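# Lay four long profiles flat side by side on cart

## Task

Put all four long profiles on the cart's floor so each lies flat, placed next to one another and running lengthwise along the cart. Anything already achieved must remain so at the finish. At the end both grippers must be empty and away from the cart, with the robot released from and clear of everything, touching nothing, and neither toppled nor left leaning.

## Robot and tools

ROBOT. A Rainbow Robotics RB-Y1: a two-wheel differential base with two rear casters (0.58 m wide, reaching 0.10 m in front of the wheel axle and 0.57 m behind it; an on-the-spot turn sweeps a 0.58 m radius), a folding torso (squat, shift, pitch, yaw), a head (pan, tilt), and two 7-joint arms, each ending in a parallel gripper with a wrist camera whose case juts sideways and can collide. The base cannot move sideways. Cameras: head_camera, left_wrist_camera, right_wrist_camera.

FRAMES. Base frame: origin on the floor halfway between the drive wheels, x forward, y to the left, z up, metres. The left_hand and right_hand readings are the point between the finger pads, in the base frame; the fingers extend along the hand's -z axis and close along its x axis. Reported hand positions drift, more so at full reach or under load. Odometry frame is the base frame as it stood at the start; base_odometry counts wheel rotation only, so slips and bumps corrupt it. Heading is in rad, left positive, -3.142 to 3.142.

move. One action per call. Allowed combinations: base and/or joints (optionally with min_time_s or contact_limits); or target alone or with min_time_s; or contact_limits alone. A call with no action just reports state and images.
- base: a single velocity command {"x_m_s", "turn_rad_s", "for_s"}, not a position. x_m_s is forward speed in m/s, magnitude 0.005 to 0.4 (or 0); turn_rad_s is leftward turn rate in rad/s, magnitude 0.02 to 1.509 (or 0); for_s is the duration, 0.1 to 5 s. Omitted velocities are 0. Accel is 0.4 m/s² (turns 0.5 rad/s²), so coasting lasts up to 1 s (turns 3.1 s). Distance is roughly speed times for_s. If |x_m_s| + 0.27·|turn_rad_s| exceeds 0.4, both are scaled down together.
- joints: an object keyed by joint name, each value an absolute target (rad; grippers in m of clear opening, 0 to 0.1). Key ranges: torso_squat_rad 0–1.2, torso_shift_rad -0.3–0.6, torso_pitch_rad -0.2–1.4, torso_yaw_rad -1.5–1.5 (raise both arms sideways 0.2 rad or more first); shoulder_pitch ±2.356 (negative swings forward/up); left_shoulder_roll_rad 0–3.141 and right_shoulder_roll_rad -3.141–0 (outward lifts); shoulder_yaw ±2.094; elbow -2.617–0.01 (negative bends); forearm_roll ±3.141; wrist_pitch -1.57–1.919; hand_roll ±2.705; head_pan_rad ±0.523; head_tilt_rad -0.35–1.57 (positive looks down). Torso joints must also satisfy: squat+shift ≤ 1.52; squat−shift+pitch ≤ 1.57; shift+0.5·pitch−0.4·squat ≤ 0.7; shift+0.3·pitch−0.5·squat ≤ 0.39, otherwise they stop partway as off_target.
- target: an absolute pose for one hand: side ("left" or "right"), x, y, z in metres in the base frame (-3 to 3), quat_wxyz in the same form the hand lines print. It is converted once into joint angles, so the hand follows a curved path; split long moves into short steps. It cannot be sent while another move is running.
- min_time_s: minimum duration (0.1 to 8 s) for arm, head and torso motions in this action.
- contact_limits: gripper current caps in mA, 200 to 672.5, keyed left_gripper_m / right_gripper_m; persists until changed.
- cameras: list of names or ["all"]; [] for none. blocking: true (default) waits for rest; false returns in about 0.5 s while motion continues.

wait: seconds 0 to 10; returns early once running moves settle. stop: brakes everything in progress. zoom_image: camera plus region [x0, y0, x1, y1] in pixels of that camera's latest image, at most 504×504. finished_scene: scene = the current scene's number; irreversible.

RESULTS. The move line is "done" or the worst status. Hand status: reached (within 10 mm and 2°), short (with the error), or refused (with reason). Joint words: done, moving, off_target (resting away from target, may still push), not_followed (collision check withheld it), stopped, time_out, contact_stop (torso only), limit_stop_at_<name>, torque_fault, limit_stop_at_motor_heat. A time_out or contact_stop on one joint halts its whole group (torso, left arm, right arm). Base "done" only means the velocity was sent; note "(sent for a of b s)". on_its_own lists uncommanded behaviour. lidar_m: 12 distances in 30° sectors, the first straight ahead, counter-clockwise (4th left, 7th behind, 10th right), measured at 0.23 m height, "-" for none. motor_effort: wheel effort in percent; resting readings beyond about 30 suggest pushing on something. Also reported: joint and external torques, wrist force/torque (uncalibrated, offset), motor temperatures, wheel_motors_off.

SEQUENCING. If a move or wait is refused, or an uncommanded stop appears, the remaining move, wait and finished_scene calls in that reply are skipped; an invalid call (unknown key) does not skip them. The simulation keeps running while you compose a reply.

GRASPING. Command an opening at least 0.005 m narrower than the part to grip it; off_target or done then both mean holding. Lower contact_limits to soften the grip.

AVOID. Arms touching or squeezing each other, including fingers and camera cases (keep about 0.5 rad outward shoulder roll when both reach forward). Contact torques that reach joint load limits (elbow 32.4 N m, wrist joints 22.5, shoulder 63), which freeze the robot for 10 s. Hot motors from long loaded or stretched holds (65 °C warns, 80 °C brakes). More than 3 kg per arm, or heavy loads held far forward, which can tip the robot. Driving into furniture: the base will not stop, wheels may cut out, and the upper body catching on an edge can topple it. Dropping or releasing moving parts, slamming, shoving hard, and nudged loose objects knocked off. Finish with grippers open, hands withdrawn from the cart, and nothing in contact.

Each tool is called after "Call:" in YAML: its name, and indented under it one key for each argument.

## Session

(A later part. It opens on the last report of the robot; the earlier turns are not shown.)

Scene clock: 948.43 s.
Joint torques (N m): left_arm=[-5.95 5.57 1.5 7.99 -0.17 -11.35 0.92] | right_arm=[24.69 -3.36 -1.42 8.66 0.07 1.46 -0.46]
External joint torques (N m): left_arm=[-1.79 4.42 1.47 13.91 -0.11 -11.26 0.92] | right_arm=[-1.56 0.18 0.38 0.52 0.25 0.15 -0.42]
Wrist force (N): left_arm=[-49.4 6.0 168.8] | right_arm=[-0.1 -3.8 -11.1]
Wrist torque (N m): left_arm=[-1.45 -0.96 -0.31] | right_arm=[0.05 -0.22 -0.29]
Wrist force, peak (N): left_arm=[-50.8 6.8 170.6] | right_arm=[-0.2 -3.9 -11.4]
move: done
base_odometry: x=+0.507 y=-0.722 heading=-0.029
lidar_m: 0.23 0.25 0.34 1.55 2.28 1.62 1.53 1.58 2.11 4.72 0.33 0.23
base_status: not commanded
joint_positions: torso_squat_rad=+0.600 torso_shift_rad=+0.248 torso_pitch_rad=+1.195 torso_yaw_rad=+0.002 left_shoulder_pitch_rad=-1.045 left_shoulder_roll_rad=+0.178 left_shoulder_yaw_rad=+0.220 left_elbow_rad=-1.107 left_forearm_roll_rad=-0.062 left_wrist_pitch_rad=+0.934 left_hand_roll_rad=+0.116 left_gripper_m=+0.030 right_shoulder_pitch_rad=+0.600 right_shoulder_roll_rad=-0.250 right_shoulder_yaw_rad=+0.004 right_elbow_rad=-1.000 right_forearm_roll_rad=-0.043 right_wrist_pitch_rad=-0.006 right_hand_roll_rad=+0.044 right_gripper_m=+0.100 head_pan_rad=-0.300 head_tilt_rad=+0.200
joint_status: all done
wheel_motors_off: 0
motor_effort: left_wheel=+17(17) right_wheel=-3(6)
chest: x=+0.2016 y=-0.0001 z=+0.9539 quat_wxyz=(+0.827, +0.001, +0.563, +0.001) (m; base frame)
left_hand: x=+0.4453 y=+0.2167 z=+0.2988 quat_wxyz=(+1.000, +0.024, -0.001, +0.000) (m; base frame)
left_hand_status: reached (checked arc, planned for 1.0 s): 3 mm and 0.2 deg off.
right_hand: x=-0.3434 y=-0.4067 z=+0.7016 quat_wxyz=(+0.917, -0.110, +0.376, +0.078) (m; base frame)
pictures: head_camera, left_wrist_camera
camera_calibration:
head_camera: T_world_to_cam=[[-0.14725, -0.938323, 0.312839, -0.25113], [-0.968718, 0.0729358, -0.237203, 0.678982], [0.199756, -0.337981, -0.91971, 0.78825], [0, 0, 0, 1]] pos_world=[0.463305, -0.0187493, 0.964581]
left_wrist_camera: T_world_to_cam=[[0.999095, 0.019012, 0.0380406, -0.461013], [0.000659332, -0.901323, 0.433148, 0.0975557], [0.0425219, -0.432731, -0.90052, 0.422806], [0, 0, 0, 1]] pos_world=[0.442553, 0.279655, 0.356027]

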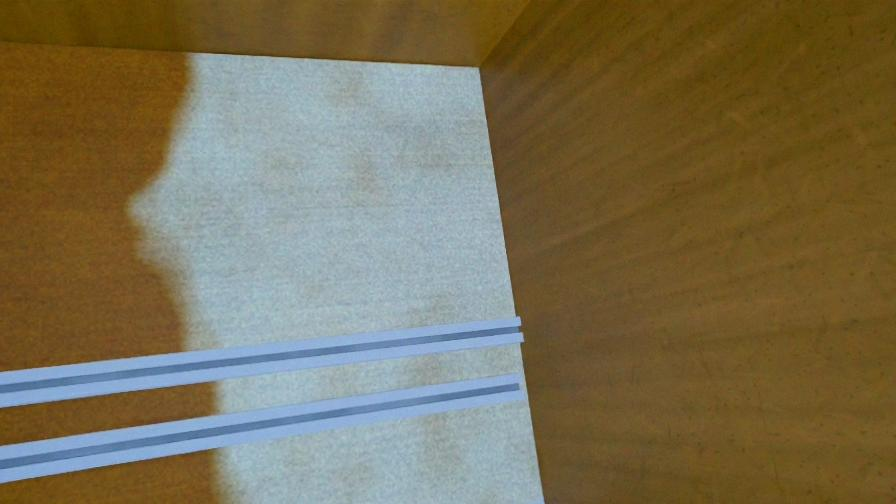

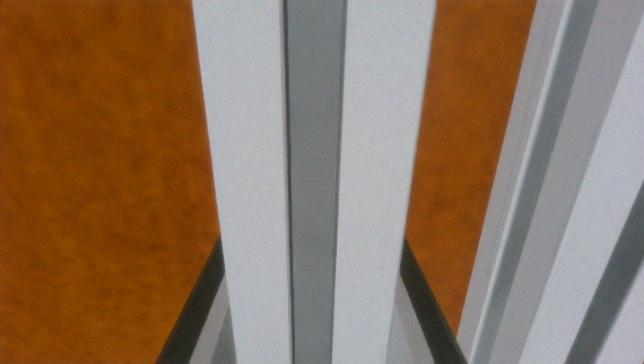

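Call:
move:
  target: {"side": "left", "x": 0.4445, "y": 0.217, "z": 0.3015, "quat_wxyz": [0.9997, 0.024, 0, 0]}
  min_time_s: 0.7

Call:
move:
  joints: {"left_gripper_m": 0.048}
  cameras: ["left_wrist_camera"]

Scene clock: 952.90 s.
Joint torques (N m): left_arm=[-3.26 1.88 -0.61 1.6 -0.31 -4.62 -0.03] | right_arm=[24.8 -3.26 -1.38 8.48 0.13 1.52 -0.22]
External joint torques (N m): left_arm=[0.79 0.78 -0.63 7.57 -0.25 -4.54 -0.03] | right_arm=[-1.46 0.28 0.42 0.32 0.31 0.21 -0.18]
Wrist force (N): left_arm=[-24.5 2.6 80.6] | right_arm=[-0.3 -3.8 -11.0]
Wrist torque (N m): left_arm=[-0.86 -1.41 0.12] | right_arm=[0.06 -0.26 -0.27]
Wrist force, peak (N): left_arm=[-49.2 5.9 169.7] | right_arm=[-0.4 -3.8 -11.5]
move: done
base_odometry: x=+0.507 y=-0.722 heading=-0.029
lidar_m: 0.22 0.24 0.34 1.55 2.26 1.62 1.52 1.57 2.10 4.73 0.33 0.24
base_status: not commanded
joint_positions: torso_squat_rad=+0.600 torso_shift_rad=+0.249 torso_pitch_rad=+1.197 torso_yaw_rad=+0.002 left_shoulder_pitch_rad=-1.037 left_shoulder_roll_rad=+0.176 left_shoulder_yaw_rad=+0.220 left_elbow_rad=-1.130 left_forearm_roll_rad=-0.061 left_wrist_pitch_rad=+0.951 left_hand_roll_rad=+0.114 left_gripper_m=+0.031 right_shoulder_pitch_rad=+0.600 right_shoulder_roll_rad=-0.250 right_shoulder_yaw_rad=+0.004 right_elbow_rad=-1.000 right_forearm_roll_rad=-0.043 right_wrist_pitch_rad=-0.006 right_hand_roll_rad=+0.044 right_gripper_m=+0.100 head_pan_rad=-0.300 head_tilt_rad=+0.200
joint_status: all done
wheel_motors_off: 0
motor_effort: left_wheel=+17(17) right_wheel=-2(4)
chest: x=+0.2022 y=+0.0000 z=+0.9534 quat_wxyz=(+0.826, +0.000, +0.563, +0.001) (m; base frame)
left_hand: x=+0.4447 y=+0.2165 z=+0.3006 quat_wxyz=(+1.000, +0.024, +0.000, +0.000) (m; base frame)
left_hand_status: reached (checked arc, planned for 0.7 s): 1 mm and 0.1 deg off.
right_hand: x=-0.3433 y=-0.4067 z=+0.7022 quat_wxyz=(+0.916, -0.110, +0.377, +0.078) (m; base frame)
camera_calibration:
head_camera: T_world_to_cam=[[-0.146895, -0.938138, 0.313559, -0.251537], [-0.969122, 0.0730276, -0.23552, 0.677967], [0.198051, -0.338473, -0.919897, 0.788062], [0, 0, 0, 1]] pos_world=[0.464007, -0.0187488, 0.963482]
left_wrist_camera: T_world_to_cam=[[0.999227, 0.0191103, 0.0343608, -0.459447], [0.00231319, -0.900991, 0.433832, 0.0955683], [0.0392495, -0.433417, -0.900338, 0.425847], [0, 0, 0, 1]] pos_world=[0.442156, 0.279456, 0.357732]
right_wrist_camera: T_world_to_cam=[[-0.711637, -0.0445597, 0.701133, -0.753027], [0.110658, 0.97842, 0.174498, 0.343617], [-0.693778, 0.201765, -0.691348, 0.403467], [0, 0, 0, 1]] pos_world=[-0.293989, -0.451162, 0.746949]

Scene clock: 953.57 s.
Joint torques (N m): left_arm=[-6.52 6.11 0.54 1.37 -1.1 -6.35 0.02] | right_arm=[25.22 -3.54 -1.1 8.67 -0.1 1.46 -0.37]
External joint torques (N m): left_arm=[-2.29 5.03 0.49 7.38 -1.02 -6.17 0.02] | right_arm=[-1.03 0.01 0.69 0.51 0.09 0.14 -0.33]
Wrist force (N): left_arm=[-34.3 -1.0 96.9] | right_arm=[-0.2 -3.9 -11.1]
Wrist torque (N m): left_arm=[-1.06 -2.11 -0.07] | right_arm=[0.04 -0.23 -0.28]
Wrist force, peak (N): left_arm=[-69.3 2.6 148.0] | right_arm=[-0.6 -4.1 -11.3]
move: done
base_odometry: x=+0.507 y=-0.722 heading=-0.029
lidar_m: 0.23 0.25 0.35 1.57 2.28 1.63 1.53 1.57 2.10 4.72 0.33 0.24
base_status: not commanded
joint_positions: torso_squat_rad=+0.600 torso_shift_rad=+0.248 torso_pitch_rad=+1.197 torso_yaw_rad=+0.002 left_shoulder_pitch_rad=-1.036 left_shoulder_roll_rad=+0.175 left_shoulder_yaw_rad=+0.220 left_elbow_rad=-1.130 left_forearm_roll_rad=-0.061 left_wrist_pitch_rad=+0.951 left_hand_roll_rad=+0.114 left_gripper_m=+0.048 right_shoulder_pitch_rad=+0.600 right_shoulder_roll_rad=-0.250 right_shoulder_yaw_rad=+0.004 right_elbow_rad=-1.000 right_forearm_roll_rad=-0.043 right_wrist_pitch_rad=-0.006 right_hand_roll_rad=+0.044 right_gripper_m=+0.100 head_pan_rad=-0.300 head_tilt_rad=+0.200
joint_status: all done
wheel_motors_off: 0
motor_effort: left_wheel=+22(24) right_wheel=-1(3)
chest: x=+0.2021 y=+0.0000 z=+0.9535 quat_wxyz=(+0.826, +0.000, +0.563, +0.001) (m; base frame)
left_hand: x=+0.4436 y=+0.2159 z=+0.3006 quat_wxyz=(+1.000, +0.023, +0.001, +0.000) (m; base frame)
right_hand: x=-0.3433 y=-0.4067 z=+0.7021 quat_wxyz=(+0.916, -0.110, +0.377, +0.078) (m; base frame)
pictures: left_wrist_camera
camera_calibration:
left_wrist_camera: T_world_to_cam=[[0.999281, 0.0193291, 0.0326066, -0.457896], [0.00323734, -0.900592, 0.434654, 0.0943068], [0.0377667, -0.434236, -0.900007, 0.426435], [0, 0, 0, 1]] pos_world=[0.441157, 0.278956, 0.357734]

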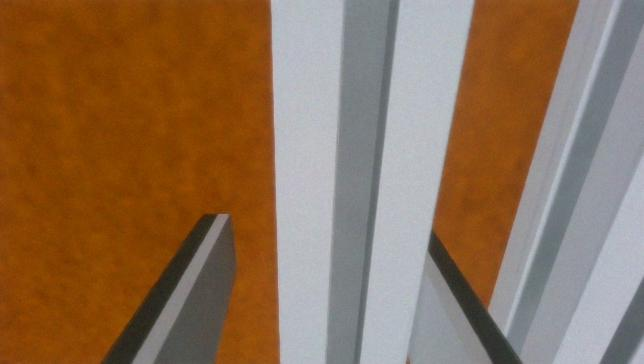

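Call:
move:
  target: {"side": "left", "x": 0.4525, "y": 0.217, "z": 0.311, "quat_wxyz": [0.9997, 0.024, 0, 0]}
  min_time_s: 1
  cameras: ["left_wrist_camera"]

Scene clock: 961.30 s.
Joint torques (N m): left_arm=[-3.06 2.58 1.06 -6.85 0.18 0.33 -0.27] | right_arm=[24.99 -3.1 -1.29 8.7 -0.06 1.3 -0.33]
External joint torques (N m): left_arm=[1.13 1.46 1.05 -0.6 0.24 0.41 -0.27] | right_arm=[-1.28 0.45 0.51 0.52 0.13 -0.02 -0.29]
Wrist force (N): left_arm=[-1.0 -0.2 -8.7] | right_arm=[-0.3 -3.7 -11.1]
Wrist torque (N m): left_arm=[-0.28 -0.24 0.23] | right_arm=[0.02 -0.24 -0.28]
Wrist force, peak (N): left_arm=[-35.9 -1.1 99.1] | right_arm=[-0.3 -3.9 -11.4]
move: done
base_odometry: x=+0.507 y=-0.722 heading=-0.029
lidar_m: 0.23 0.24 0.35 1.55 2.26 1.61 1.53 1.58 2.09 4.73 0.33 0.24
base_status: not commanded
joint_positions: torso_squat_rad=+0.600 torso_shift_rad=+0.250 torso_pitch_rad=+1.200 torso_yaw_rad=+0.001 left_shoulder_pitch_rad=-1.033 left_shoulder_roll_rad=+0.176 left_shoulder_yaw_rad=+0.221 left_elbow_rad=-1.186 left_forearm_roll_rad=-0.058 left_wrist_pitch_rad=+1.001 left_hand_roll_rad=+0.108 left_gripper_m=+0.048 right_shoulder_pitch_rad=+0.600 right_shoulder_roll_rad=-0.250 right_shoulder_yaw_rad=+0.004 right_elbow_rad=-1.000 right_forearm_roll_rad=-0.043 right_wrist_pitch_rad=-0.006 right_hand_roll_rad=+0.044 right_gripper_m=+0.100 head_pan_rad=-0.300 head_tilt_rad=+0.200
joint_status: all done
wheel_motors_off: 0
motor_effort: left_wheel=+5(22) right_wheel=-1(5)
chest: x=+0.2033 y=+0.0002 z=+0.9525 quat_wxyz=(+0.825, +0.000, +0.565, +0.001) (m; base frame)
left_hand: x=+0.4517 y=+0.2162 z=+0.3089 quat_wxyz=(+1.000, +0.023, +0.002, +0.000) (m; base frame)
left_hand_status: reached (checked arc, planned for 1.0 s): 2 mm and 0.2 deg off.
right_hand: x=-0.3430 y=-0.4066 z=+0.7032 quat_wxyz=(+0.916, -0.110, +0.379, +0.078) (m; base frame)
pictures: left_wrist_camera
camera_calibration:
left_wrist_camera: T_world_to_cam=[[0.999312, 0.0187128, 0.0320095, -0.465987], [0.00295178, -0.900712, 0.434407, 0.0911489], [0.0369603, -0.434013, -0.900148, 0.433946], [0, 0, 0, 1]] pos_world=[0.449359, 0.279157, 0.365936]

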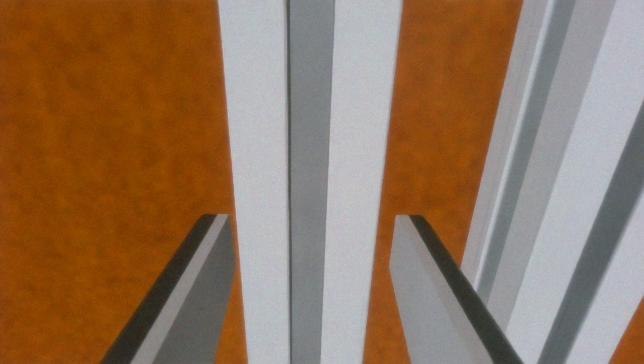

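Call:
move:
  target: {"side": "left", "x": 0.4515, "y": 0.217, "z": 0.41, "quat_wxyz": [1, 0, 0, 0]}
  min_time_s: 1.5

Call:
move:
  joints: {"torso_squat_rad": 0.7, "torso_pitch_rad": 1.0, "torso_shift_rad": 0.2, "head_pan_rad": 0.0, "head_tilt_rad": 0.2}
  min_time_s: 1.5

Call:
move:
  target: {"side": "left", "x": 0.49, "y": 0.21, "z": 0.70, "quat_wxyz": [0.9239, 0, -0.3827, 0]}
  min_time_s: 1.8

Call:
move:
  target: {"side": "left", "x": 0.45, "y": 0.22, "z": 0.80, "quat_wxyz": [0.7071, 0, -0.7071, 0]}
  min_time_s: 1.8

Call:
move:
  joints: {"head_tilt_rad": 0.45, "head_pan_rad": 0.3}
  cameras: ["head_camera"]

Scene clock: 973.60 s.
Joint torques (N m): left_arm=[-2.47 -0.52 0.61 -8.35 -0.04 -0.05 -0.12] | right_arm=[24.35 -3.3 -1.25 8.56 -0.05 1.36 -0.22]
External joint torques (N m): left_arm=[0.28 -1.43 0.51 -0.42 -0.06 0.05 -0.12] | right_arm=[-1.91 0.25 0.55 0.38 0.13 0.04 -0.19]
Wrist force (N): left_arm=[-0.8 0.3 -8.6] | right_arm=[-0.3 -3.9 -11.5]
Wrist torque (N m): left_arm=[-0.31 -0.21 0.23] | right_arm=[0.06 -0.25 -0.27]
Wrist force, peak (N): left_arm=[2.1 -0.5 -10.9] | right_arm=[-0.2 -4.1 -11.4]
move: done
base_odometry: x=+0.507 y=-0.722 heading=-0.030
lidar_m: 0.23 0.25 0.35 1.56 2.28 1.63 1.52 1.57 2.09 4.74 0.32 0.24
base_status: not commanded
joint_positions: torso_squat_rad=+0.600 torso_shift_rad=+0.250 torso_pitch_rad=+1.200 torso_yaw_rad=+0.001 left_shoulder_pitch_rad=-0.848 left_shoulder_roll_rad=+0.129 left_shoulder_yaw_rad=+0.233 left_elbow_rad=-1.782 left_forearm_roll_rad=+0.005 left_wrist_pitch_rad=+1.403 left_hand_roll_rad=+0.028 left_gripper_m=+0.048 right_shoulder_pitch_rad=+0.600 right_shoulder_roll_rad=-0.250 right_shoulder_yaw_rad=+0.004 right_elbow_rad=-1.000 right_forearm_roll_rad=-0.043 right_wrist_pitch_rad=-0.006 right_hand_roll_rad=+0.044 right_gripper_m=+0.100 head_pan_rad=-0.300 head_tilt_rad=+0.200
joint_status: all done
wheel_motors_off: 0
motor_effort: left_wheel=+4(5) right_wheel=-2(4)
chest: x=+0.2033 y=+0.0002 z=+0.9524 quat_wxyz=(+0.825, +0.000, +0.565, +0.001) (m; base frame)
left_hand: x=+0.4515 y=+0.2170 z=+0.4098 quat_wxyz=(+1.000, +0.000, +0.000, +0.000) (m; base frame)
left_hand_status: reached (checked arc, planned for 1.5 s): 0 mm and 0.0 deg off.
right_hand: x=-0.3430 y=-0.4066 z=+0.7033 quat_wxyz=(+0.916, -0.110, +0.379, +0.078) (m; base frame)
camera_calibration:
head_camera: T_world_to_cam=[[-0.146188, -0.937776, 0.314969, -0.252364], [-0.969796, 0.073013, -0.232732, 0.676275], [0.195253, -0.339478, -0.920125, 0.787943], [0, 0, 0, 1]] pos_world=[0.465108, -0.0185481, 0.961883]
left_wrist_camera: T_world_to_cam=[[0.9992, 0.020587, 0.0342749, -0.470315], [0.00180013, -0.879544, 0.475814, 0.027014], [0.0399419, -0.475372, -0.878878, 0.524126], [0, 0, 0, 1]] pos_world=[0.448956, 0.282597, 0.463909]
right_wrist_camera: T_world_to_cam=[[-0.709643, -0.0437178, 0.703204, -0.754097], [0.111376, 0.978563, 0.173233, 0.344438], [-0.695703, 0.201254, -0.689561, 0.40219], [0, 0, 0, 1]] pos_world=[-0.293697, -0.450964, 0.747951]

Scene clock: 975.40 s.
Joint torques (N m): left_arm=[-6.1 0.45 0.57 -8.58 0.14 -0.46 0] | right_arm=[23.57 -4.7 -1.45 6.99 0.03 1.05 -0.27]
External joint torques (N m): left_arm=[0.45 -1.5 0.44 0.06 0.13 0.01 0.01] | right_arm=[-1.4 -0.02 0.76 0.23 0.18 0.04 -0.23]
Wrist force (N): left_arm=[-2.0 0.0 -8.6] | right_arm=[-1.3 -3.5 -11.7]
Wrist torque (N m): left_arm=[-0.26 -0.25 0.22] | right_arm=[0.01 -0.28 -0.27]
Wrist force, peak (N): left_arm=[-2.1 0.1 -9.4] | right_arm=[-1.3 -3.7 -11.9]
move: done
base_odometry: x=+0.507 y=-0.722 heading=-0.030
lidar_m: 0.23 0.25 0.36 1.56 2.27 1.62 1.52 1.58 2.09 4.74 0.33 0.24
base_status: not commanded
joint_positions: torso_squat_rad=+0.700 torso_shift_rad=+0.200 torso_pitch_rad=+1.000 torso_yaw_rad=+0.001 left_shoulder_pitch_rad=-0.848 left_shoulder_roll_rad=+0.129 left_shoulder_yaw_rad=+0.233 left_elbow_rad=-1.782 left_forearm_roll_rad=+0.005 left_wrist_pitch_rad=+1.403 left_hand_roll_rad=+0.028 left_gripper_m=+0.048 right_shoulder_pitch_rad=+0.600 right_shoulder_roll_rad=-0.250 right_shoulder_yaw_rad=+0.004 right_elbow_rad=-1.000 right_forearm_roll_rad=-0.043 right_wrist_pitch_rad=-0.006 right_hand_roll_rad=+0.044 right_gripper_m=+0.100 head_pan_rad=+0.000 head_tilt_rad=+0.200
joint_status: all done
wheel_motors_off: 0
motor_effort: left_wheel=+2(4) right_wheel=-2(5)
chest: x=+0.1388 y=+0.0002 z=+0.9724 quat_wxyz=(+0.878, +0.000, +0.480, +0.001) (m; base frame)
left_hand: x=+0.4897 y=+0.2170 z=+0.4898 quat_wxyz=(+0.995, +0.000, -0.100, +0.000) (m; base frame)
right_hand: x=-0.3473 y=-0.4066 z=+0.6198 quat_wxyz=(+0.949, -0.117, +0.285, +0.067) (m; base frame)
camera_calibration:
head_camera: T_world_to_cam=[[-0.0476566, -0.998301, 0.0335344, -0.014553], [-0.912861, 0.0299003, -0.407175, 0.78039], [0.40548, -0.0500168, -0.912734, 0.781155], [0, 0, 0, 1]] pos_world=[0.394951, 0.00120874, 1.03123]
left_wrist_camera: T_world_to_cam=[[0.97254, 0.0205671, 0.231825, -0.594878], [-0.0926451, -0.879554, 0.466692, 0.0396268], [0.213501, -0.475354, -0.853496, 0.495437], [0, 0, 0, 1]] pos_world=[0.476438, 0.282597, 0.542268]
right_wrist_camera: T_world_to_cam=[[-0.835008, -0.0436383, 0.548505, -0.646032], [0.0748825, 0.978563, 0.191849, 0.335159], [-0.545119, 0.201269, -0.81384, 0.471001], [0, 0, 0, 1]] pos_world=[-0.307788, -0.450964, 0.673372]

Scene clock: 977.53 s.
Joint torques (N m): left_arm=[-1.06 2.26 0.19 -9.14 -0.87 -1.29 0.32] | right_arm=[23.76 -4.61 -1.45 6.95 -0.12 1.15 -0.3]
External joint torques (N m): left_arm=[0.09 0.24 -1.37 -0.14 -0.42 0.01 0.35] | right_arm=[-1.2 0.07 0.77 0.18 0.03 0.14 -0.27]
Wrist force (N): left_arm=[-5.5 0.0 -6.8] | right_arm=[-1.2 -3.6 -11.5]
Wrist torque (N m): left_arm=[-0.22 -0.48 0.29] | right_arm=[0.03 -0.25 -0.27]
Wrist force, peak (N): left_arm=[-2.8 -0.3 -9.3] | right_arm=[-1.5 -3.8 -12.0]
move: done
base_odometry: x=+0.507 y=-0.722 heading=-0.030
lidar_m: 0.24 0.25 0.35 1.56 2.26 1.62 1.52 1.57 2.09 4.73 0.32 0.25
base_status: not commanded
joint_positions: torso_squat_rad=+0.700 torso_shift_rad=+0.200 torso_pitch_rad=+1.000 torso_yaw_rad=+0.001 left_shoulder_pitch_rad=-0.459 left_shoulder_roll_rad=+0.340 left_shoulder_yaw_rad=-0.027 left_elbow_rad=-2.617 left_forearm_roll_rad=-0.115 left_wrist_pitch_rad=+1.292 left_hand_roll_rad=+0.371 left_gripper_m=+0.048 right_shoulder_pitch_rad=+0.600 right_shoulder_roll_rad=-0.250 right_shoulder_yaw_rad=+0.004 right_elbow_rad=-1.000 right_forearm_roll_rad=-0.043 right_wrist_pitch_rad=-0.006 right_hand_roll_rad=+0.044 right_gripper_m=+0.100 head_pan_rad=+0.000 head_tilt_rad=+0.200
joint_status: all done
wheel_motors_off: 0
motor_effort: left_wheel=+2(3) right_wheel=-2(5)
chest: x=+0.1388 y=+0.0002 z=+0.9724 quat_wxyz=(+0.878, +0.000, +0.480, +0.001) (m; base frame)
left_hand: x=+0.4920 y=+0.2099 z=+0.6976 quat_wxyz=(+0.921, +0.003, -0.389, +0.001) (m; base frame)
left_hand_status: reached (checked arc, as near as the solve gets, planned for 1.8 s): 3 mm and 0.9 deg off.
right_hand: x=-0.3473 y=-0.4066 z=+0.6198 quat_wxyz=(+0.949, -0.117, +0.285, +0.067) (m; base frame)
camera_calibration:
head_camera: T_world_to_cam=[[-0.0476566, -0.998301, 0.0335344, -0.0145496], [-0.912861, 0.0299003, -0.407175, 0.78035], [0.40548, -0.0500168, -0.912734, 0.781064], [0, 0, 0, 1]] pos_world=[0.394951, 0.00120874, 1.03113]
left_wrist_camera: T_world_to_cam=[[0.671601, 0.0207556, 0.740623, -0.852027], [-0.335948, -0.882414, 0.329369, 0.152747], [0.660372, -0.470015, -0.585657, 0.2611], [0, 0, 0, 1]] pos_world=[0.451113, 0.275191, 0.733636]
right_wrist_camera: T_world_to_cam=[[-0.835008, -0.0436383, 0.548505, -0.646032], [0.0748825, 0.978563, 0.191849, 0.335159], [-0.545119, 0.201269, -0.81384, 0.471001], [0, 0, 0, 1]] pos_world=[-0.307788, -0.450964, 0.673372]

Scene clock: 979.67 s.
Joint torques (N m): left_arm=[5.81 -0.77 -0.8 -9.54 -0.27 -1.88 -0.11] | right_arm=[23.63 -5.05 -2.18 7.05 0.13 1.1 -0.14]
External joint torques (N m): left_arm=[1.14 -1.07 -0.97 0.2 -0.34 -0.06 -0.06] | right_arm=[-1.33 -0.36 0.03 0.29 0.28 0.08 -0.11]
Wrist force (N): left_arm=[-7.4 0.4 -3.2] | right_arm=[-1.3 -3.6 -11.7]
Wrist torque (N m): left_arm=[-0.26 -0.59 0.30] | right_arm=[0.02 -0.26 -0.28]
Wrist force, peak (N): left_arm=[-6.1 -0.3 -7.1] | right_arm=[-1.5 -3.8 -12.1]
move: done
base_odometry: x=+0.507 y=-0.722 heading=-0.030
lidar_m: 0.24 0.24 0.35 1.55 2.28 1.62 1.53 1.58 2.10 4.73 0.34 0.24
base_status: not commanded
joint_positions: torso_squat_rad=+0.700 torso_shift_rad=+0.200 torso_pitch_rad=+1.000 torso_yaw_rad=+0.001 left_shoulder_pitch_rad=+0.130 left_shoulder_roll_rad=+0.000 left_shoulder_yaw_rad=-0.029 left_elbow_rad=-2.550 left_forearm_roll_rad=-0.163 left_wrist_pitch_rad=-0.142 left_hand_roll_rad=+0.175 left_gripper_m=+0.048 right_shoulder_pitch_rad=+0.600 right_shoulder_roll_rad=-0.250 right_shoulder_yaw_rad=+0.004 right_elbow_rad=-1.000 right_forearm_roll_rad=-0.043 right_wrist_pitch_rad=-0.006 right_hand_roll_rad=+0.044 right_gripper_m=+0.100 head_pan_rad=+0.000 head_tilt_rad=+0.200
joint_status: all done
wheel_motors_off: 0
motor_effort: left_wheel=+3(3) right_wheel=-3(6)
chest: x=+0.1388 y=+0.0002 z=+0.9724 quat_wxyz=(+0.878, +0.000, +0.480, +0.001) (m; base frame)
left_hand: x=+0.4501 y=+0.2202 z=+0.8000 quat_wxyz=(+0.708, -0.005, -0.706, -0.004) (m; base frame)
left_hand_status: reached (checked arc, planned for 1.8 s): 0 mm and 0.8 deg off.
right_hand: x=-0.3473 y=-0.4066 z=+0.6198 quat_wxyz=(+0.949, -0.117, +0.285, +0.067) (m; base frame)
camera_calibration:
head_camera: T_world_to_cam=[[-0.0476566, -0.998301, 0.0335344, -0.0145496], [-0.912861, 0.0299003, -0.407175, 0.78035], [0.40548, -0.0500168, -0.912734, 0.781064], [0, 0, 0, 1]] pos_world=[0.394951, 0.00120874, 1.03113]
left_wrist_camera: T_world_to_cam=[[-0.0303107, 0.0217813, 0.999303, -0.791213], [-0.487425, -0.873154, 0.00424716, 0.440195], [0.872638, -0.486957, 0.0370827, -0.236338], [0, 0, 0, 1]] pos_world=[0.396817, 0.286506, 0.797556]
right_wrist_camera: T_world_to_cam=[[-0.835008, -0.0436383, 0.548505, -0.646032], [0.0748825, 0.978563, 0.191849, 0.335159], [-0.545119, 0.201269, -0.81384, 0.471001], [0, 0, 0, 1]] pos_world=[-0.307788, -0.450964, 0.673372]

Scene clock: 980.53 s.
Joint torques (N m): left_arm=[5.43 -0.07 -0.97 -9.68 -0.64 -1.98 0.15] | right_arm=[23.84 -4.88 -2.01 6.97 0.08 1.1 -0.29]
External joint torques (N m): left_arm=[0.76 -0.37 -1.13 0.05 -0.72 -0.15 0.2] | right_arm=[-1.12 -0.2 0.21 0.21 0.23 0.08 -0.26]
Wrist force (N): left_arm=[-7.5 0.3 -2.8] | right_arm=[-1.5 -3.6 -11.5]
Wrist torque (N m): left_arm=[-0.21 -0.56 0.29] | right_arm=[0.01 -0.28 -0.28]
Wrist force, peak (N): left_arm=[-7.7 0.1 -3.3] | right_arm=[-1.5 -3.7 -12.1]
move: done
base_odometry: x=+0.507 y=-0.722 heading=-0.030
lidar_m: 0.23 0.24 0.34 1.56 2.27 1.62 1.52 1.56 2.09 4.74 0.34 0.24
base_status: not commanded
joint_positions: torso_squat_rad=+0.700 torso_shift_rad=+0.200 torso_pitch_rad=+1.000 torso_yaw_rad=+0.001 left_shoulder_pitch_rad=+0.130 left_shoulder_roll_rad=+0.000 left_shoulder_yaw_rad=-0.029 left_elbow_rad=-2.550 left_forearm_roll_rad=-0.163 left_wrist_pitch_rad=-0.142 left_hand_roll_rad=+0.175 left_gripper_m=+0.048 right_shoulder_pitch_rad=+0.600 right_shoulder_roll_rad=-0.250 right_shoulder_yaw_rad=+0.004 right_elbow_rad=-1.000 right_forearm_roll_rad=-0.043 right_wrist_pitch_rad=-0.006 right_hand_roll_rad=+0.044 right_gripper_m=+0.100 head_pan_rad=+0.300 head_tilt_rad=+0.450
joint_status: all done
wheel_motors_off: 0
motor_effort: left_wheel=+3(3) right_wheel=-2(4)
chest: x=+0.1388 y=+0.0002 z=+0.9724 quat_wxyz=(+0.878, +0.000, +0.480, +0.001) (m; base frame)
left_hand: x=+0.4501 y=+0.2202 z=+0.8000 quat_wxyz=(+0.708, -0.005, -0.706, -0.004) (m; base frame)
right_hand: x=-0.3473 y=-0.4066 z=+0.6198 quat_wxyz=(+0.949, -0.117, +0.285, +0.067) (m; base frame)
pictures: head_camera
camera_calibration:
head_camera: T_world_to_cam=[[0.123, -0.970809, -0.205916, 0.185309], [-0.980577, -0.086947, -0.175809, 0.556309], [0.152773, 0.223541, -0.962647, 0.91459], [0, 0, 0, 1]] pos_world=[0.382986, 0.0238206, 1.01639]

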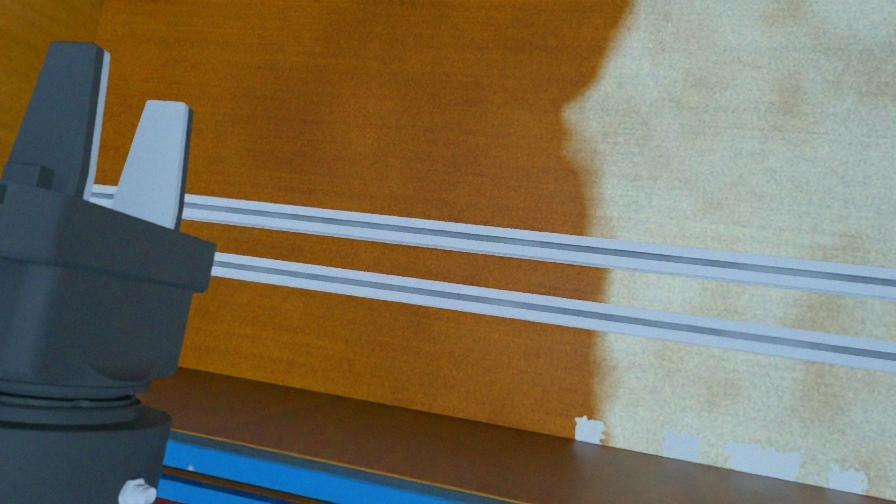

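Call:
move:
  base: {"x_m_s": -0.3, "for_s": 2.5667}
  joints: {"head_pan_rad": 0.0, "head_tilt_rad": 0.2}

Call:
move:
  base: {"turn_rad_s": 0.6, "for_s": 2.6667}
  joints: {"torso_squat_rad": 0.8, "torso_pitch_rad": 0.8, "torso_shift_rad": 0.1, "left_shoulder_pitch_rad": -0.486, "left_shoulder_roll_rad": 0.159, "left_shoulder_yaw_rad": 0.119, "left_elbow_rad": -1.045, "left_forearm_roll_rad": 0.103, "left_wrist_pitch_rad": -0.847, "left_hand_roll_rad": -1.539}
  min_time_s: 3

Call:
move:
  base: {"x_m_s": 0.35, "for_s": 3.5}

Call:
move:
  base: {"turn_rad_s": -0.6, "for_s": 2.6167}

Call:
move:
  base: {"x_m_s": 0.25, "for_s": 2.5}
  cameras: ["left_wrist_camera"]

Call:
zoom_image:
  camera: "left_wrist_camera"
  region: [120, 100, 500, 360]

Scene clock: 1001.60 s.
Joint torques (N m): left_arm=[4.64 -0.87 -1.15 -10.19 -0.33 -1.85 -0.02] | right_arm=[23.41 -4.93 -1.66 6.6 -0.04 0.99 -0.37]
External joint torques (N m): left_arm=[-0.03 -1.17 -1.31 -0.45 -0.41 -0.03 0.03] | right_arm=[-1.55 -0.24 0.56 -0.16 0.11 -0.02 -0.34]
Wrist force (N): left_arm=[-7.3 0.2 -2.9] | right_arm=[-1.4 -3.6 -11.9]
Wrist torque (N m): left_arm=[-0.22 -0.56 0.31] | right_arm=[0.03 -0.26 -0.27]
Wrist force, peak (N): left_arm=[-7.6 -0.1 -3.4] | right_arm=[-1.7 -3.6 -12.2]
move: done
base_odometry: x=-0.263 y=-0.700 heading=-0.029
lidar_m: 1.01 1.05 1.74 3.43 1.14 0.82 0.76 0.78 1.04 2.61 2.61 1.03
base_status: done (sent for 2.57 of 2.57 s)
joint_positions: torso_squat_rad=+0.700 torso_shift_rad=+0.200 torso_pitch_rad=+1.000 torso_yaw_rad=+0.001 left_shoulder_pitch_rad=+0.130 left_shoulder_roll_rad=+0.000 left_shoulder_yaw_rad=-0.029 left_elbow_rad=-2.549 left_forearm_roll_rad=-0.163 left_wrist_pitch_rad=-0.142 left_hand_roll_rad=+0.175 left_gripper_m=+0.048 right_shoulder_pitch_rad=+0.600 right_shoulder_roll_rad=-0.250 right_shoulder_yaw_rad=+0.004 right_elbow_rad=-1.000 right_forearm_roll_rad=-0.043 right_wrist_pitch_rad=-0.006 right_hand_roll_rad=+0.044 right_gripper_m=+0.100 head_pan_rad=+0.000 head_tilt_rad=+0.200
joint_status: all done
wheel_motors_off: 0
motor_effort: left_wheel=+9(43) right_wheel=-5(29)
chest: x=+0.1387 y=+0.0002 z=+0.9724 quat_wxyz=(+0.878, +0.000, +0.479, +0.001) (m; base frame)
left_hand: x=+0.4500 y=+0.2202 z=+0.8000 quat_wxyz=(+0.708, -0.005, -0.706, -0.004) (m; base frame)
right_hand: x=-0.3473 y=-0.4066 z=+0.6198 quat_wxyz=(+0.949, -0.118, +0.285, +0.067) (m; base frame)
camera_calibration:
head_camera: T_world_to_cam=[[-0.0476612, -0.998301, 0.0335257, -0.0145422], [-0.91277, 0.0298968, -0.407379, 0.780564], [0.405684, -0.0500174, -0.912644, 0.78098], [0, 0, 0, 1]] pos_world=[0.394951, 0.00120874, 1.03123]
left_wrist_camera: T_world_to_cam=[[-0.030446, 0.0217405, 0.9993, -0.791145], [-0.487424, -0.873156, 0.00414559, 0.440276], [0.872635, -0.486956, 0.037181, -0.236415], [0, 0, 0, 1]] pos_world=[0.396818, 0.286506, 0.797556]
right_wrist_camera: T_world_to_cam=[[-0.835035, -0.043627, 0.548464, -0.646008], [0.0748196, 0.978587, 0.191753, 0.335215], [-0.545086, 0.201157, -0.81389, 0.470994], [0, 0, 0, 1]] pos_world=[-0.307788, -0.450965, 0.673372]

Scene clock: 1005.77 s.
Joint torques (N m): left_arm=[-2.02 3.09 1.03 -6 0.24 -1.84 0.01] | right_arm=[20.93 -5.85 -2.19 5.15 0.11 0.64 -0.35]
External joint torques (N m): left_arm=[-0.34 0.49 0 0.28 0.14 0.01 -0.01] | right_arm=[-1.73 -0.21 0.35 0.08 0.22 -0.02 -0.33]
Wrist force (N): left_arm=[-0.9 -6.0 -2.7] | right_arm=[-2.2 -3.3 -12.2]
Wrist torque (N m): left_arm=[0.08 -0.26 0.26] | right_arm=[0.03 -0.29 -0.30]
Wrist force, peak (N): left_arm=[-7.6 -2.5 -2.7] | right_arm=[-2.2 -3.4 -12.6]
move: done
base_odometry: x=-0.263 y=-0.700 heading=+1.570
lidar_m: 2.99 1.09 0.79 0.77 0.80 1.09 2.98 2.56 1.03 1.01 1.07 1.74
base_status: done (sent for 2.67 of 2.67 s)
joint_positions: torso_squat_rad=+0.800 torso_shift_rad=+0.100 torso_pitch_rad=+0.800 torso_yaw_rad=+0.001 left_shoulder_pitch_rad=-0.486 left_shoulder_roll_rad=+0.159 left_shoulder_yaw_rad=+0.119 left_elbow_rad=-1.045 left_forearm_roll_rad=+0.103 left_wrist_pitch_rad=-0.847 left_hand_roll_rad=-1.539 left_gripper_m=+0.048 right_shoulder_pitch_rad=+0.600 right_shoulder_roll_rad=-0.250 right_shoulder_yaw_rad=+0.004 right_elbow_rad=-1.000 right_forearm_roll_rad=-0.043 right_wrist_pitch_rad=-0.006 right_hand_roll_rad=+0.044 right_gripper_m=+0.100 head_pan_rad=+0.000 head_tilt_rad=+0.200
joint_status: all done
wheel_motors_off: 0
motor_effort: left_wheel=+1(40) right_wheel=+9(43)
chest: x=+0.0427 y=+0.0002 z=+0.9813 quat_wxyz=(+0.921, +0.000, +0.389, +0.001) (m; base frame)
left_hand: x=+0.4199 y=+0.2621 z=+0.5551 quat_wxyz=(+0.500, +0.500, -0.500, -0.500) (m; base frame)
right_hand: x=-0.3636 y=-0.4066 z=+0.5392 quat_wxyz=(+0.973, -0.124, +0.189, +0.055) (m; base frame)
camera_calibration:
head_camera: T_world_to_cam=[[-0.0533664, -0.998301, 0.0233932, -0.0092331], [-0.813712, 0.029896, -0.580499, 0.862232], [0.578813, -0.0500145, -0.813925, 0.723858], [0, 0, 0, 1]] pos_world=[0.282137, 0.00120873, 1.08991]
left_wrist_camera: T_world_to_cam=[[-0.0340459, -0.999213, 0.0203752, 0.264246], [-0.476204, -0.00170512, -0.879333, 0.720491], [0.878675, -0.0396404, -0.475771, -0.015699], [0, 0, 0, 1]] pos_world=[0.365892, 0.264644, 0.620698]
right_wrist_camera: T_world_to_cam=[[-0.927339, -0.0436934, 0.371663, -0.553733], [0.0351838, 0.978581, 0.202831, 0.33149], [-0.372565, 0.20117, -0.905939, 0.508921], [0, 0, 0, 1]] pos_world=[-0.335555, -0.450964, 0.599617]

Scene clock: 1010.63 s.
Joint torques (N m): left_arm=[-1.8 2.8 1.23 -6.47 0.18 -1.85 0.21] | right_arm=[21.15 -5.9 -2.05 5.5 0.11 0.67 -0.28]
External joint torques (N m): left_arm=[-0.12 0.2 0.2 -0.2 0.08 0 0.2] | right_arm=[-1.51 -0.26 0.49 0.43 0.22 0 -0.26]
Wrist force (N): left_arm=[-0.8 -6.6 -3.1] | right_arm=[-2.4 -3.4 -12.2]
Wrist torque (N m): left_arm=[0.13 -0.23 0.26] | right_arm=[0.04 -0.33 -0.32]
Wrist force, peak (N): left_arm=[-0.9 -6.8 -3.1] | right_arm=[-3.0 -3.4 -12.5]
move: done
base_odometry: x=-0.263 y=+0.525 heading=+1.571
lidar_m: 3.00 1.09 0.80 0.77 0.80 1.09 2.99 1.46 1.14 1.16 1.16 2.55
base_status: done (sent for 3.5 of 3.5 s)
joint_positions: torso_squat_rad=+0.800 torso_shift_rad=+0.100 torso_pitch_rad=+0.800 torso_yaw_rad=+0.001 left_shoulder_pitch_rad=-0.486 left_shoulder_roll_rad=+0.159 left_shoulder_yaw_rad=+0.119 left_elbow_rad=-1.045 left_forearm_roll_rad=+0.103 left_wrist_pitch_rad=-0.847 left_hand_roll_rad=-1.539 left_gripper_m=+0.048 right_shoulder_pitch_rad=+0.600 right_shoulder_roll_rad=-0.250 right_shoulder_yaw_rad=+0.004 right_elbow_rad=-1.000 right_forearm_roll_rad=-0.043 right_wrist_pitch_rad=-0.006 right_hand_roll_rad=+0.044 right_gripper_m=+0.100 head_pan_rad=+0.000 head_tilt_rad=+0.200
joint_status: not commanded
wheel_motors_off: 0
motor_effort: left_wheel=+4(37) right_wheel=-4(50)
chest: x=+0.0427 y=+0.0002 z=+0.9813 quat_wxyz=(+0.921, +0.000, +0.389, +0.001) (m; base frame)
left_hand: x=+0.4201 y=+0.2620 z=+0.5551 quat_wxyz=(+0.500, +0.500, -0.500, -0.500) (m; base frame)
right_hand: x=-0.3635 y=-0.4066 z=+0.5392 quat_wxyz=(+0.973, -0.124, +0.189, +0.055) (m; base frame)
camera_calibration:
head_camera: T_world_to_cam=[[-0.0533664, -0.998301, 0.0233932, -0.0092331], [-0.813712, 0.029896, -0.580499, 0.862232], [0.578813, -0.0500145, -0.813925, 0.723858], [0, 0, 0, 1]] pos_world=[0.282137, 0.00120873, 1.08991]
left_wrist_camera: T_world_to_cam=[[-0.034093, -0.999208, 0.0205024, 0.264087], [-0.47601, -0.00180341, -0.879438, 0.720557], [0.878779, -0.039742, -0.475572, -0.0159254], [0, 0, 0, 1]] pos_world=[0.365991, 0.264544, 0.620697]
right_wrist_camera: T_world_to_cam=[[-0.927374, -0.0436742, 0.371579, -0.553555], [0.0351856, 0.978581, 0.202834, 0.331506], [-0.372479, 0.201177, -0.905973, 0.508921], [0, 0, 0, 1]] pos_world=[-0.335455, -0.450964, 0.599517]

Scene clock: 1014.80 s.
Joint torques (N m): left_arm=[-0.75 2.48 0.55 -6.24 0.14 -1.91 -0.03] | right_arm=[21.35 -5.6 -2.28 5.4 0.08 0.82 -0.33]
External joint torques (N m): left_arm=[0.93 -0.12 -0.49 0.04 0.04 -0.06 -0.04] | right_arm=[-1.31 0.04 0.26 0.33 0.19 0.15 -0.31]
Wrist force (N): left_arm=[-0.6 -6.3 -2.8] | right_arm=[-2.4 -3.5 -12.3]
Wrist torque (N m): left_arm=[0.12 -0.23 0.26] | right_arm=[0.04 -0.31 -0.31]
Wrist force, peak (N): left_arm=[-1.2 -6.7 -2.8] | right_arm=[-2.4 -3.7 -12.6]
move: done
base_odometry: x=-0.263 y=+0.525 heading=-0.008
lidar_m: 1.16 1.17 2.52 3.17 1.12 0.81 0.76 0.79 1.06 2.80 1.47 1.14
base_status: done (sent for 2.63 of 2.63 s)
joint_positions: torso_squat_rad=+0.800 torso_shift_rad=+0.100 torso_pitch_rad=+0.800 torso_yaw_rad=+0.001 left_shoulder_pitch_rad=-0.486 left_shoulder_roll_rad=+0.159 left_shoulder_yaw_rad=+0.119 left_elbow_rad=-1.045 left_forearm_roll_rad=+0.103 left_wrist_pitch_rad=-0.847 left_hand_roll_rad=-1.539 left_gripper_m=+0.048 right_shoulder_pitch_rad=+0.600 right_shoulder_roll_rad=-0.250 right_shoulder_yaw_rad=+0.004 right_elbow_rad=-1.000 right_forearm_roll_rad=-0.043 right_wrist_pitch_rad=-0.006 right_hand_roll_rad=+0.044 right_gripper_m=+0.100 head_pan_rad=+0.000 head_tilt_rad=+0.200
joint_status: not commanded
wheel_motors_off: 0
motor_effort: left_wheel=+13(36) right_wheel=+1(41)
chest: x=+0.0427 y=+0.0002 z=+0.9813 quat_wxyz=(+0.921, +0.000, +0.389, +0.001) (m; base frame)
left_hand: x=+0.4200 y=+0.2620 z=+0.5551 quat_wxyz=(+0.500, +0.500, -0.500, -0.500) (m; base frame)
right_hand: x=-0.3635 y=-0.4066 z=+0.5392 quat_wxyz=(+0.973, -0.124, +0.189, +0.055) (m; base frame)
camera_calibration:
head_camera: T_world_to_cam=[[-0.0533664, -0.998301, 0.0233932, -0.00913327], [-0.813712, 0.029896, -0.580499, 0.862229], [0.578813, -0.0500145, -0.813925, 0.723863], [0, 0, 0, 1]] pos_world=[0.282137, 0.00130873, 1.08991]
left_wrist_camera: T_world_to_cam=[[-0.0340035, -0.999212, 0.020458, 0.264182], [-0.47601, -0.00180691, -0.879438, 0.720558], [0.878782, -0.0396422, -0.475574, -0.0159478], [0, 0, 0, 1]] pos_world=[0.365991, 0.264644, 0.620698]
right_wrist_camera: T_world_to_cam=[[-0.927339, -0.0436934, 0.371663, -0.553603], [0.0351838, 0.978581, 0.202831, 0.331507], [-0.372565, 0.20117, -0.905939, 0.508868], [0, 0, 0, 1]] pos_world=[-0.335455, -0.450964, 0.599517]

Scene clock: 1018.50 s.
Joint torques (N m): left_arm=[-1.31 2.83 1.47 -6.18 0.12 -1.96 0.05] | right_arm=[21.81 -5.63 -1.72 5.31 0.08 0.83 -0.23]
External joint torques (N m): left_arm=[0.38 0.23 0.43 0.1 0.02 -0.1 0.03] | right_arm=[-0.85 0.01 0.82 0.24 0.19 0.16 -0.21]
Wrist force (N): left_arm=[-0.8 -6.0 -2.7] | right_arm=[-2.5 -3.4 -12.3]
Wrist torque (N m): left_arm=[0.10 -0.25 0.27] | right_arm=[0.04 -0.33 -0.31]
Wrist force, peak (N): left_arm=[-0.9 -6.6 -3.3] | right_arm=[-2.6 -3.5 -12.6]
move: done
base_odometry: x=+0.362 y=+0.520 heading=-0.009
lidar_m: 0.56 0.56 0.97 4.38 2.02 1.46 1.38 1.43 1.93 1.54 0.62 0.59
base_status: done (sent for 2.5 of 2.5 s)
joint_positions: torso_squat_rad=+0.800 torso_shift_rad=+0.100 torso_pitch_rad=+0.800 torso_yaw_rad=+0.001 left_shoulder_pitch_rad=-0.486 left_shoulder_roll_rad=+0.159 left_shoulder_yaw_rad=+0.119 left_elbow_rad=-1.045 left_forearm_roll_rad=+0.103 left_wrist_pitch_rad=-0.847 left_hand_roll_rad=-1.539 left_gripper_m=+0.048 right_shoulder_pitch_rad=+0.600 right_shoulder_roll_rad=-0.250 right_shoulder_yaw_rad=+0.004 right_elbow_rad=-1.000 right_forearm_roll_rad=-0.043 right_wrist_pitch_rad=-0.006 right_hand_roll_rad=+0.044 right_gripper_m=+0.100 head_pan_rad=+0.000 head_tilt_rad=+0.200
joint_status: not commanded
wheel_motors_off: 0
motor_effort: left_wheel=-8(48) right_wheel=+5(41)
chest: x=+0.0427 y=+0.0002 z=+0.9813 quat_wxyz=(+0.921, +0.000, +0.389, +0.001) (m; base frame)
left_hand: x=+0.4200 y=+0.2620 z=+0.5551 quat_wxyz=(+0.500, +0.500, -0.500, -0.500) (m; base frame)
right_hand: x=-0.3635 y=-0.4066 z=+0.5392 quat_wxyz=(+0.973, -0.124, +0.189, +0.055) (m; base frame)
pictures: left_wrist_camera
camera_calibration:
left_wrist_camera: T_world_to_cam=[[-0.0340044, -0.999212, 0.0204563, 0.264184], [-0.47601, -0.00180505, -0.879438, 0.720558], [0.878782, -0.0396421, -0.475574, -0.0159478], [0, 0, 0, 1]] pos_world=[0.365991, 0.264644, 0.620698]

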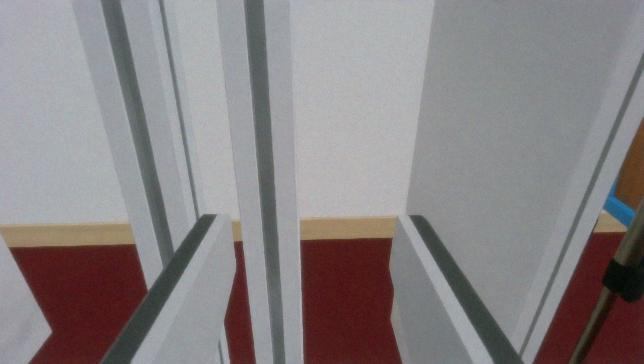

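Scaled by 1.326 from the camera's 644x364 image, which has a finer 920x520 frame.

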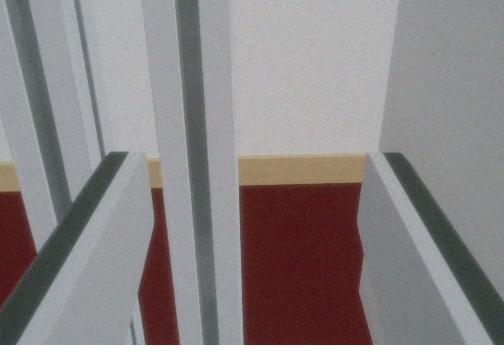

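Call:
move:
  target: {"side": "left", "x": 0.42, "y": 0.281, "z": 0.555, "quat_wxyz": [0.5, 0.5, -0.5, -0.5]}

Call:
move:
  base: {"x_m_s": 0.15, "for_s": 0.3667}
  joints: {"left_gripper_m": 0.046}
  cameras: ["left_wrist_camera"]

Call:
zoom_image:
  camera: "left_wrist_camera"
  region: [120, 100, 500, 360]

Scene clock: 1026.57 s.
Joint torques (N m): left_arm=[-1.76 3.27 0.85 -6.06 -0.07 -2.05 0.41] | right_arm=[21.3 -5.61 -1.91 5.13 -0.05 0.74 -0.23]
External joint torques (N m): left_arm=[-0.25 -0.18 -0.56 0.1 -0.22 -0.2 0.4] | right_arm=[-1.36 0.02 0.63 0.06 0.06 0.07 -0.21]
Wrist force (N): left_arm=[-0.4 -5.8 -3.0] | right_arm=[-2.6 -3.5 -12.3]
Wrist torque (N m): left_arm=[0.05 -0.20 0.28] | right_arm=[0.05 -0.33 -0.31]
Wrist force, peak (N): left_arm=[-0.5 -7.6 -2.0] | right_arm=[-2.4 -3.5 -12.7]
move: done
base_odometry: x=+0.362 y=+0.520 heading=-0.009
lidar_m: 0.57 0.58 0.98 4.40 2.02 1.47 1.37 1.42 1.93 1.54 0.63 0.58
base_status: not commanded
joint_positions: torso_squat_rad=+0.800 torso_shift_rad=+0.100 torso_pitch_rad=+0.800 torso_yaw_rad=+0.001 left_shoulder_pitch_rad=-0.484 left_shoulder_roll_rad=+0.198 left_shoulder_yaw_rad=+0.126 left_elbow_rad=-1.031 left_forearm_roll_rad=+0.110 left_wrist_pitch_rad=-0.855 left_hand_roll_rad=-1.504 left_gripper_m=+0.048 right_shoulder_pitch_rad=+0.600 right_shoulder_roll_rad=-0.250 right_shoulder_yaw_rad=+0.004 right_elbow_rad=-1.000 right_forearm_roll_rad=-0.043 right_wrist_pitch_rad=-0.006 right_hand_roll_rad=+0.044 right_gripper_m=+0.100 head_pan_rad=+0.000 head_tilt_rad=+0.200
joint_status: all done
wheel_motors_off: 0
motor_effort: left_wheel=-7(8) right_wheel=+3(7)
chest: x=+0.0427 y=+0.0003 z=+0.9813 quat_wxyz=(+0.921, +0.000, +0.389, +0.001) (m; base frame)
left_hand: x=+0.4200 y=+0.2808 z=+0.5555 quat_wxyz=(+0.500, +0.500, -0.500, -0.500) (m; base frame)
left_hand_status: reached (checked arc, planned for 0.2 s): 1 mm and 0.1 deg off.
right_hand: x=-0.3636 y=-0.4066 z=+0.5392 quat_wxyz=(+0.973, -0.124, +0.189, +0.054) (m; base frame)
camera_calibration:
head_camera: T_world_to_cam=[[-0.0533446, -0.998299, 0.0235307, -0.00928926], [-0.813716, 0.0297985, -0.580499, 0.86223], [0.57881, -0.0501138, -0.813921, 0.723859], [0, 0, 0, 1]] pos_world=[0.282137, 0.00130871, 1.08991]
left_wrist_camera: T_world_to_cam=[[-0.0335059, -0.999232, 0.0203294, 0.282762], [-0.476405, -0.00191316, -0.879224, 0.720986], [0.878587, -0.0391442, -0.475975, -0.0148368], [0, 0, 0, 1]] pos_world=[0.365991, 0.283343, 0.621098]
right_wrist_camera: T_world_to_cam=[[-0.927338, -0.0436577, 0.371671, -0.553628], [0.0352178, 0.978583, 0.202818, 0.331507], [-0.372565, 0.20117, -0.905939, 0.508959], [0, 0, 0, 1]] pos_world=[-0.335455, -0.450964, 0.599617]

Scene clock: 1027.67 s.
Joint torques (N m): left_arm=[-0.5 2.86 1.01 -6.26 0.08 -2.06 0.17] | right_arm=[21.95 -5.7 -2.24 5.48 0.06 0.74 -0.18]
External joint torques (N m): left_arm=[1.01 -0.59 -0.4 -0.09 -0.07 -0.21 0.15] | right_arm=[-0.7 -0.06 0.3 0.41 0.16 0.08 -0.16]
Wrist force (N): left_arm=[-0.7 -6.4 -3.0] | right_arm=[-2.4 -3.3 -12.2]
Wrist torque (N m): left_arm=[0.11 -0.22 0.25] | right_arm=[0.03 -0.33 -0.30]
Wrist force, peak (N): left_arm=[-0.4 -6.7 -3.4] | right_arm=[-2.7 -3.4 -12.5]
move: done
base_odometry: x=+0.416 y=+0.519 heading=-0.009
lidar_m: 0.52 0.53 0.94 4.19 2.11 1.53 1.43 1.47 2.00 1.36 0.56 0.55
base_status: done (sent for 0.37 of 0.37 s)
joint_positions: torso_squat_rad=+0.800 torso_shift_rad=+0.100 torso_pitch_rad=+0.800 torso_yaw_rad=+0.001 left_shoulder_pitch_rad=-0.484 left_shoulder_roll_rad=+0.198 left_shoulder_yaw_rad=+0.126 left_elbow_rad=-1.031 left_forearm_roll_rad=+0.110 left_wrist_pitch_rad=-0.855 left_hand_roll_rad=-1.504 left_gripper_m=+0.046 right_shoulder_pitch_rad=+0.600 right_shoulder_roll_rad=-0.250 right_shoulder_yaw_rad=+0.004 right_elbow_rad=-1.000 right_forearm_roll_rad=-0.043 right_wrist_pitch_rad=-0.006 right_hand_roll_rad=+0.044 right_gripper_m=+0.100 head_pan_rad=+0.000 head_tilt_rad=+0.200
joint_status: all done
wheel_motors_off: 0
motor_effort: left_wheel=-5(21) right_wheel=+1(35)
chest: x=+0.0428 y=+0.0003 z=+0.9813 quat_wxyz=(+0.921, +0.000, +0.390, +0.001) (m; base frame)
left_hand: x=+0.4201 y=+0.2808 z=+0.5555 quat_wxyz=(+0.500, +0.500, -0.500, -0.500) (m; base frame)
right_hand: x=-0.3635 y=-0.4066 z=+0.5392 quat_wxyz=(+0.973, -0.124, +0.189, +0.055) (m; base frame)
pictures: left_wrist_camera
camera_calibration:
left_wrist_camera: T_world_to_cam=[[-0.0335059, -0.999232, 0.0203294, 0.282762], [-0.476405, -0.00191316, -0.879224, 0.720986], [0.878587, -0.0391442, -0.475975, -0.0148368], [0, 0, 0, 1]] pos_world=[0.365991, 0.283343, 0.621098]

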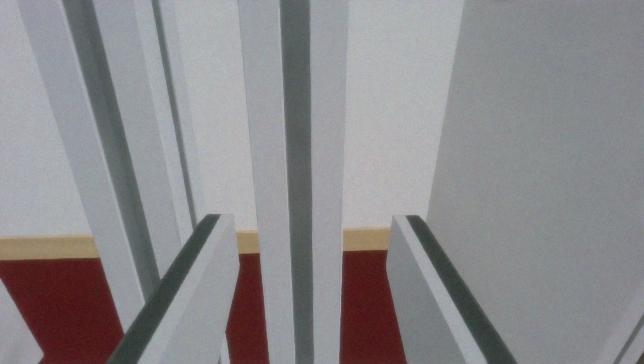

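Scaled by 1.326 from the camera's 644x364 image, which has a finer 920x520 frame.

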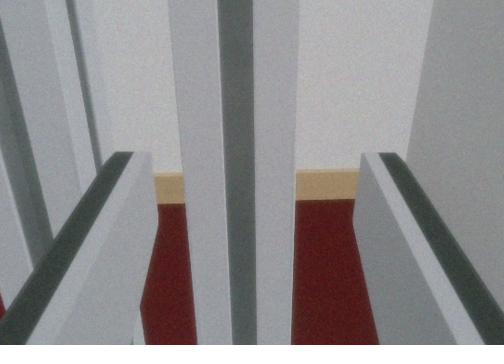

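Call:
move:
  target: {"side": "left", "x": 0.42, "y": 0.2835, "z": 0.555, "quat_wxyz": [0.5, 0.5, -0.5, -0.5]}

Call:
move:
  base: {"x_m_s": 0.14, "for_s": 0.4}
  cameras: ["left_wrist_camera"]

Scene clock: 1036.57 s.
Joint torques (N m): left_arm=[-1.27 3.9 1.65 -6.23 0.29 -1.88 0.47] | right_arm=[20.87 -5.56 -2.05 5 0.3 0.65 -0.4]
External joint torques (N m): left_arm=[0.23 0.31 0.19 -0.1 0.13 -0.03 0.46] | right_arm=[-1.79 0.08 0.49 -0.08 0.41 -0.02 -0.38]
Wrist force (N): left_arm=[-0.4 -6.5 -2.5] | right_arm=[-2.5 -3.5 -12.0]
Wrist torque (N m): left_arm=[0.15 -0.20 0.26] | right_arm=[0.06 -0.32 -0.30]
Wrist force, peak (N): left_arm=[-1.1 -7.3 -1.8] | right_arm=[-2.5 -3.6 -12.5]
move: done
base_odometry: x=+0.416 y=+0.519 heading=-0.009
lidar_m: 0.51 0.52 0.94 4.19 2.09 1.52 1.44 1.49 2.01 1.36 0.56 0.55
base_status: not commanded
joint_positions: torso_squat_rad=+0.800 torso_shift_rad=+0.100 torso_pitch_rad=+0.800 torso_yaw_rad=+0.001 left_shoulder_pitch_rad=-0.487 left_shoulder_roll_rad=+0.204 left_shoulder_yaw_rad=+0.126 left_elbow_rad=-1.023 left_forearm_roll_rad=+0.111 left_wrist_pitch_rad=-0.860 left_hand_roll_rad=-1.498 left_gripper_m=+0.046 right_shoulder_pitch_rad=+0.600 right_shoulder_roll_rad=-0.250 right_shoulder_yaw_rad=+0.004 right_elbow_rad=-1.000 right_forearm_roll_rad=-0.043 right_wrist_pitch_rad=-0.006 right_hand_roll_rad=+0.044 right_gripper_m=+0.100 head_pan_rad=+0.000 head_tilt_rad=+0.200
joint_status: all done
wheel_motors_off: 0
motor_effort: left_wheel=-5(6) right_wheel=+5(5)
chest: x=+0.0428 y=+0.0003 z=+0.9813 quat_wxyz=(+0.921, +0.000, +0.390, +0.001) (m; base frame)
left_hand: x=+0.4200 y=+0.2834 z=+0.5550 quat_wxyz=(+0.500, +0.500, -0.500, -0.500) (m; base frame)
left_hand_status: reached (checked arc, planned for 0.1 s): 0 mm and 0.0 deg off.
right_hand: x=-0.3635 y=-0.4066 z=+0.5392 quat_wxyz=(+0.973, -0.124, +0.189, +0.055) (m; base frame)
camera_calibration:
head_camera: T_world_to_cam=[[-0.0533458, -0.998299, 0.0235367, -0.00929307], [-0.813763, 0.0298001, -0.580432, 0.862113], [0.578743, -0.0501169, -0.813968, 0.723848], [0, 0, 0, 1]] pos_world=[0.282137, 0.00130872, 1.08981]
left_wrist_camera: T_world_to_cam=[[-0.0343523, -0.999192, 0.0208714, 0.285431], [-0.476134, -0.00199905, -0.87937, 0.72052], [0.878701, -0.040146, -0.475681, -0.0148203], [0, 0, 0, 1]] pos_world=[0.365892, 0.286045, 0.620597]
right_wrist_camera: T_world_to_cam=[[-0.927338, -0.0436577, 0.371671, -0.553628], [0.0352178, 0.978583, 0.202818, 0.331507], [-0.372565, 0.20117, -0.905939, 0.508959], [0, 0, 0, 1]] pos_world=[-0.335455, -0.450964, 0.599617]

Scene clock: 1037.73 s.
Joint torques (N m): left_arm=[-1.49 3.55 0.75 -6.02 -0.08 -1.85 0.47] | right_arm=[21.81 -5.39 -2.38 5.53 0 0.73 -0.37]
External joint torques (N m): left_arm=[0.01 -0.04 -0.71 0.1 -0.24 0 0.46] | right_arm=[-0.85 0.24 0.16 0.46 0.11 0.06 -0.35]
Wrist force (N): left_arm=[-1.2 -6.3 -2.6] | right_arm=[-2.7 -3.4 -12.2]
Wrist torque (N m): left_arm=[0.11 -0.29 0.25] | right_arm=[0.04 -0.34 -0.30]
Wrist force, peak (N): left_arm=[-0.6 -6.7 -3.4] | right_arm=[-2.9 -3.6 -12.6]
move: done
base_odometry: x=+0.472 y=+0.519 heading=-0.010
lidar_m: 0.47 0.48 0.92 3.95 2.17 1.59 1.49 1.55 2.08 1.17 0.51 0.65
base_status: done (sent for 0.4 of 0.4 s)
joint_positions: torso_squat_rad=+0.800 torso_shift_rad=+0.100 torso_pitch_rad=+0.800 torso_yaw_rad=+0.001 left_shoulder_pitch_rad=-0.487 left_shoulder_roll_rad=+0.204 left_shoulder_yaw_rad=+0.126 left_elbow_rad=-1.023 left_forearm_roll_rad=+0.111 left_wrist_pitch_rad=-0.860 left_hand_roll_rad=-1.498 left_gripper_m=+0.046 right_shoulder_pitch_rad=+0.600 right_shoulder_roll_rad=-0.250 right_shoulder_yaw_rad=+0.004 right_elbow_rad=-1.000 right_forearm_roll_rad=-0.043 right_wrist_pitch_rad=-0.006 right_hand_roll_rad=+0.044 right_gripper_m=+0.100 head_pan_rad=+0.000 head_tilt_rad=+0.200
joint_status: not commanded
wheel_motors_off: 0
motor_effort: left_wheel=-6(21) right_wheel=+0(34)
chest: x=+0.0427 y=+0.0003 z=+0.9813 quat_wxyz=(+0.921, +0.000, +0.389, +0.001) (m; base frame)
left_hand: x=+0.4200 y=+0.2834 z=+0.5550 quat_wxyz=(+0.500, +0.500, -0.500, -0.500) (m; base frame)
right_hand: x=-0.3635 y=-0.4066 z=+0.5392 quat_wxyz=(+0.973, -0.124, +0.189, +0.055) (m; base frame)
pictures: left_wrist_camera
camera_calibration:
left_wrist_camera: T_world_to_cam=[[-0.0343543, -0.999192, 0.0208658, 0.285335], [-0.476016, -0.00199851, -0.879435, 0.720516], [0.878766, -0.0401448, -0.475562, -0.0149214], [0, 0, 0, 1]] pos_world=[0.365892, 0.285945, 0.620597]

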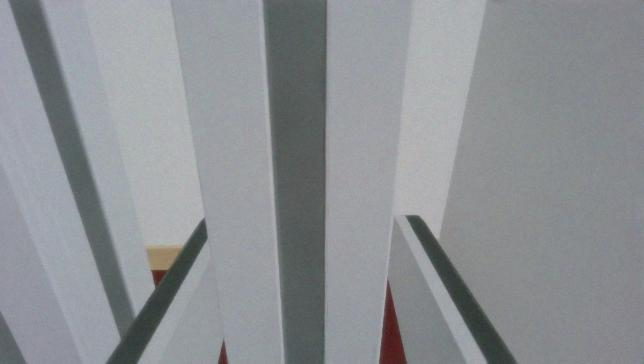

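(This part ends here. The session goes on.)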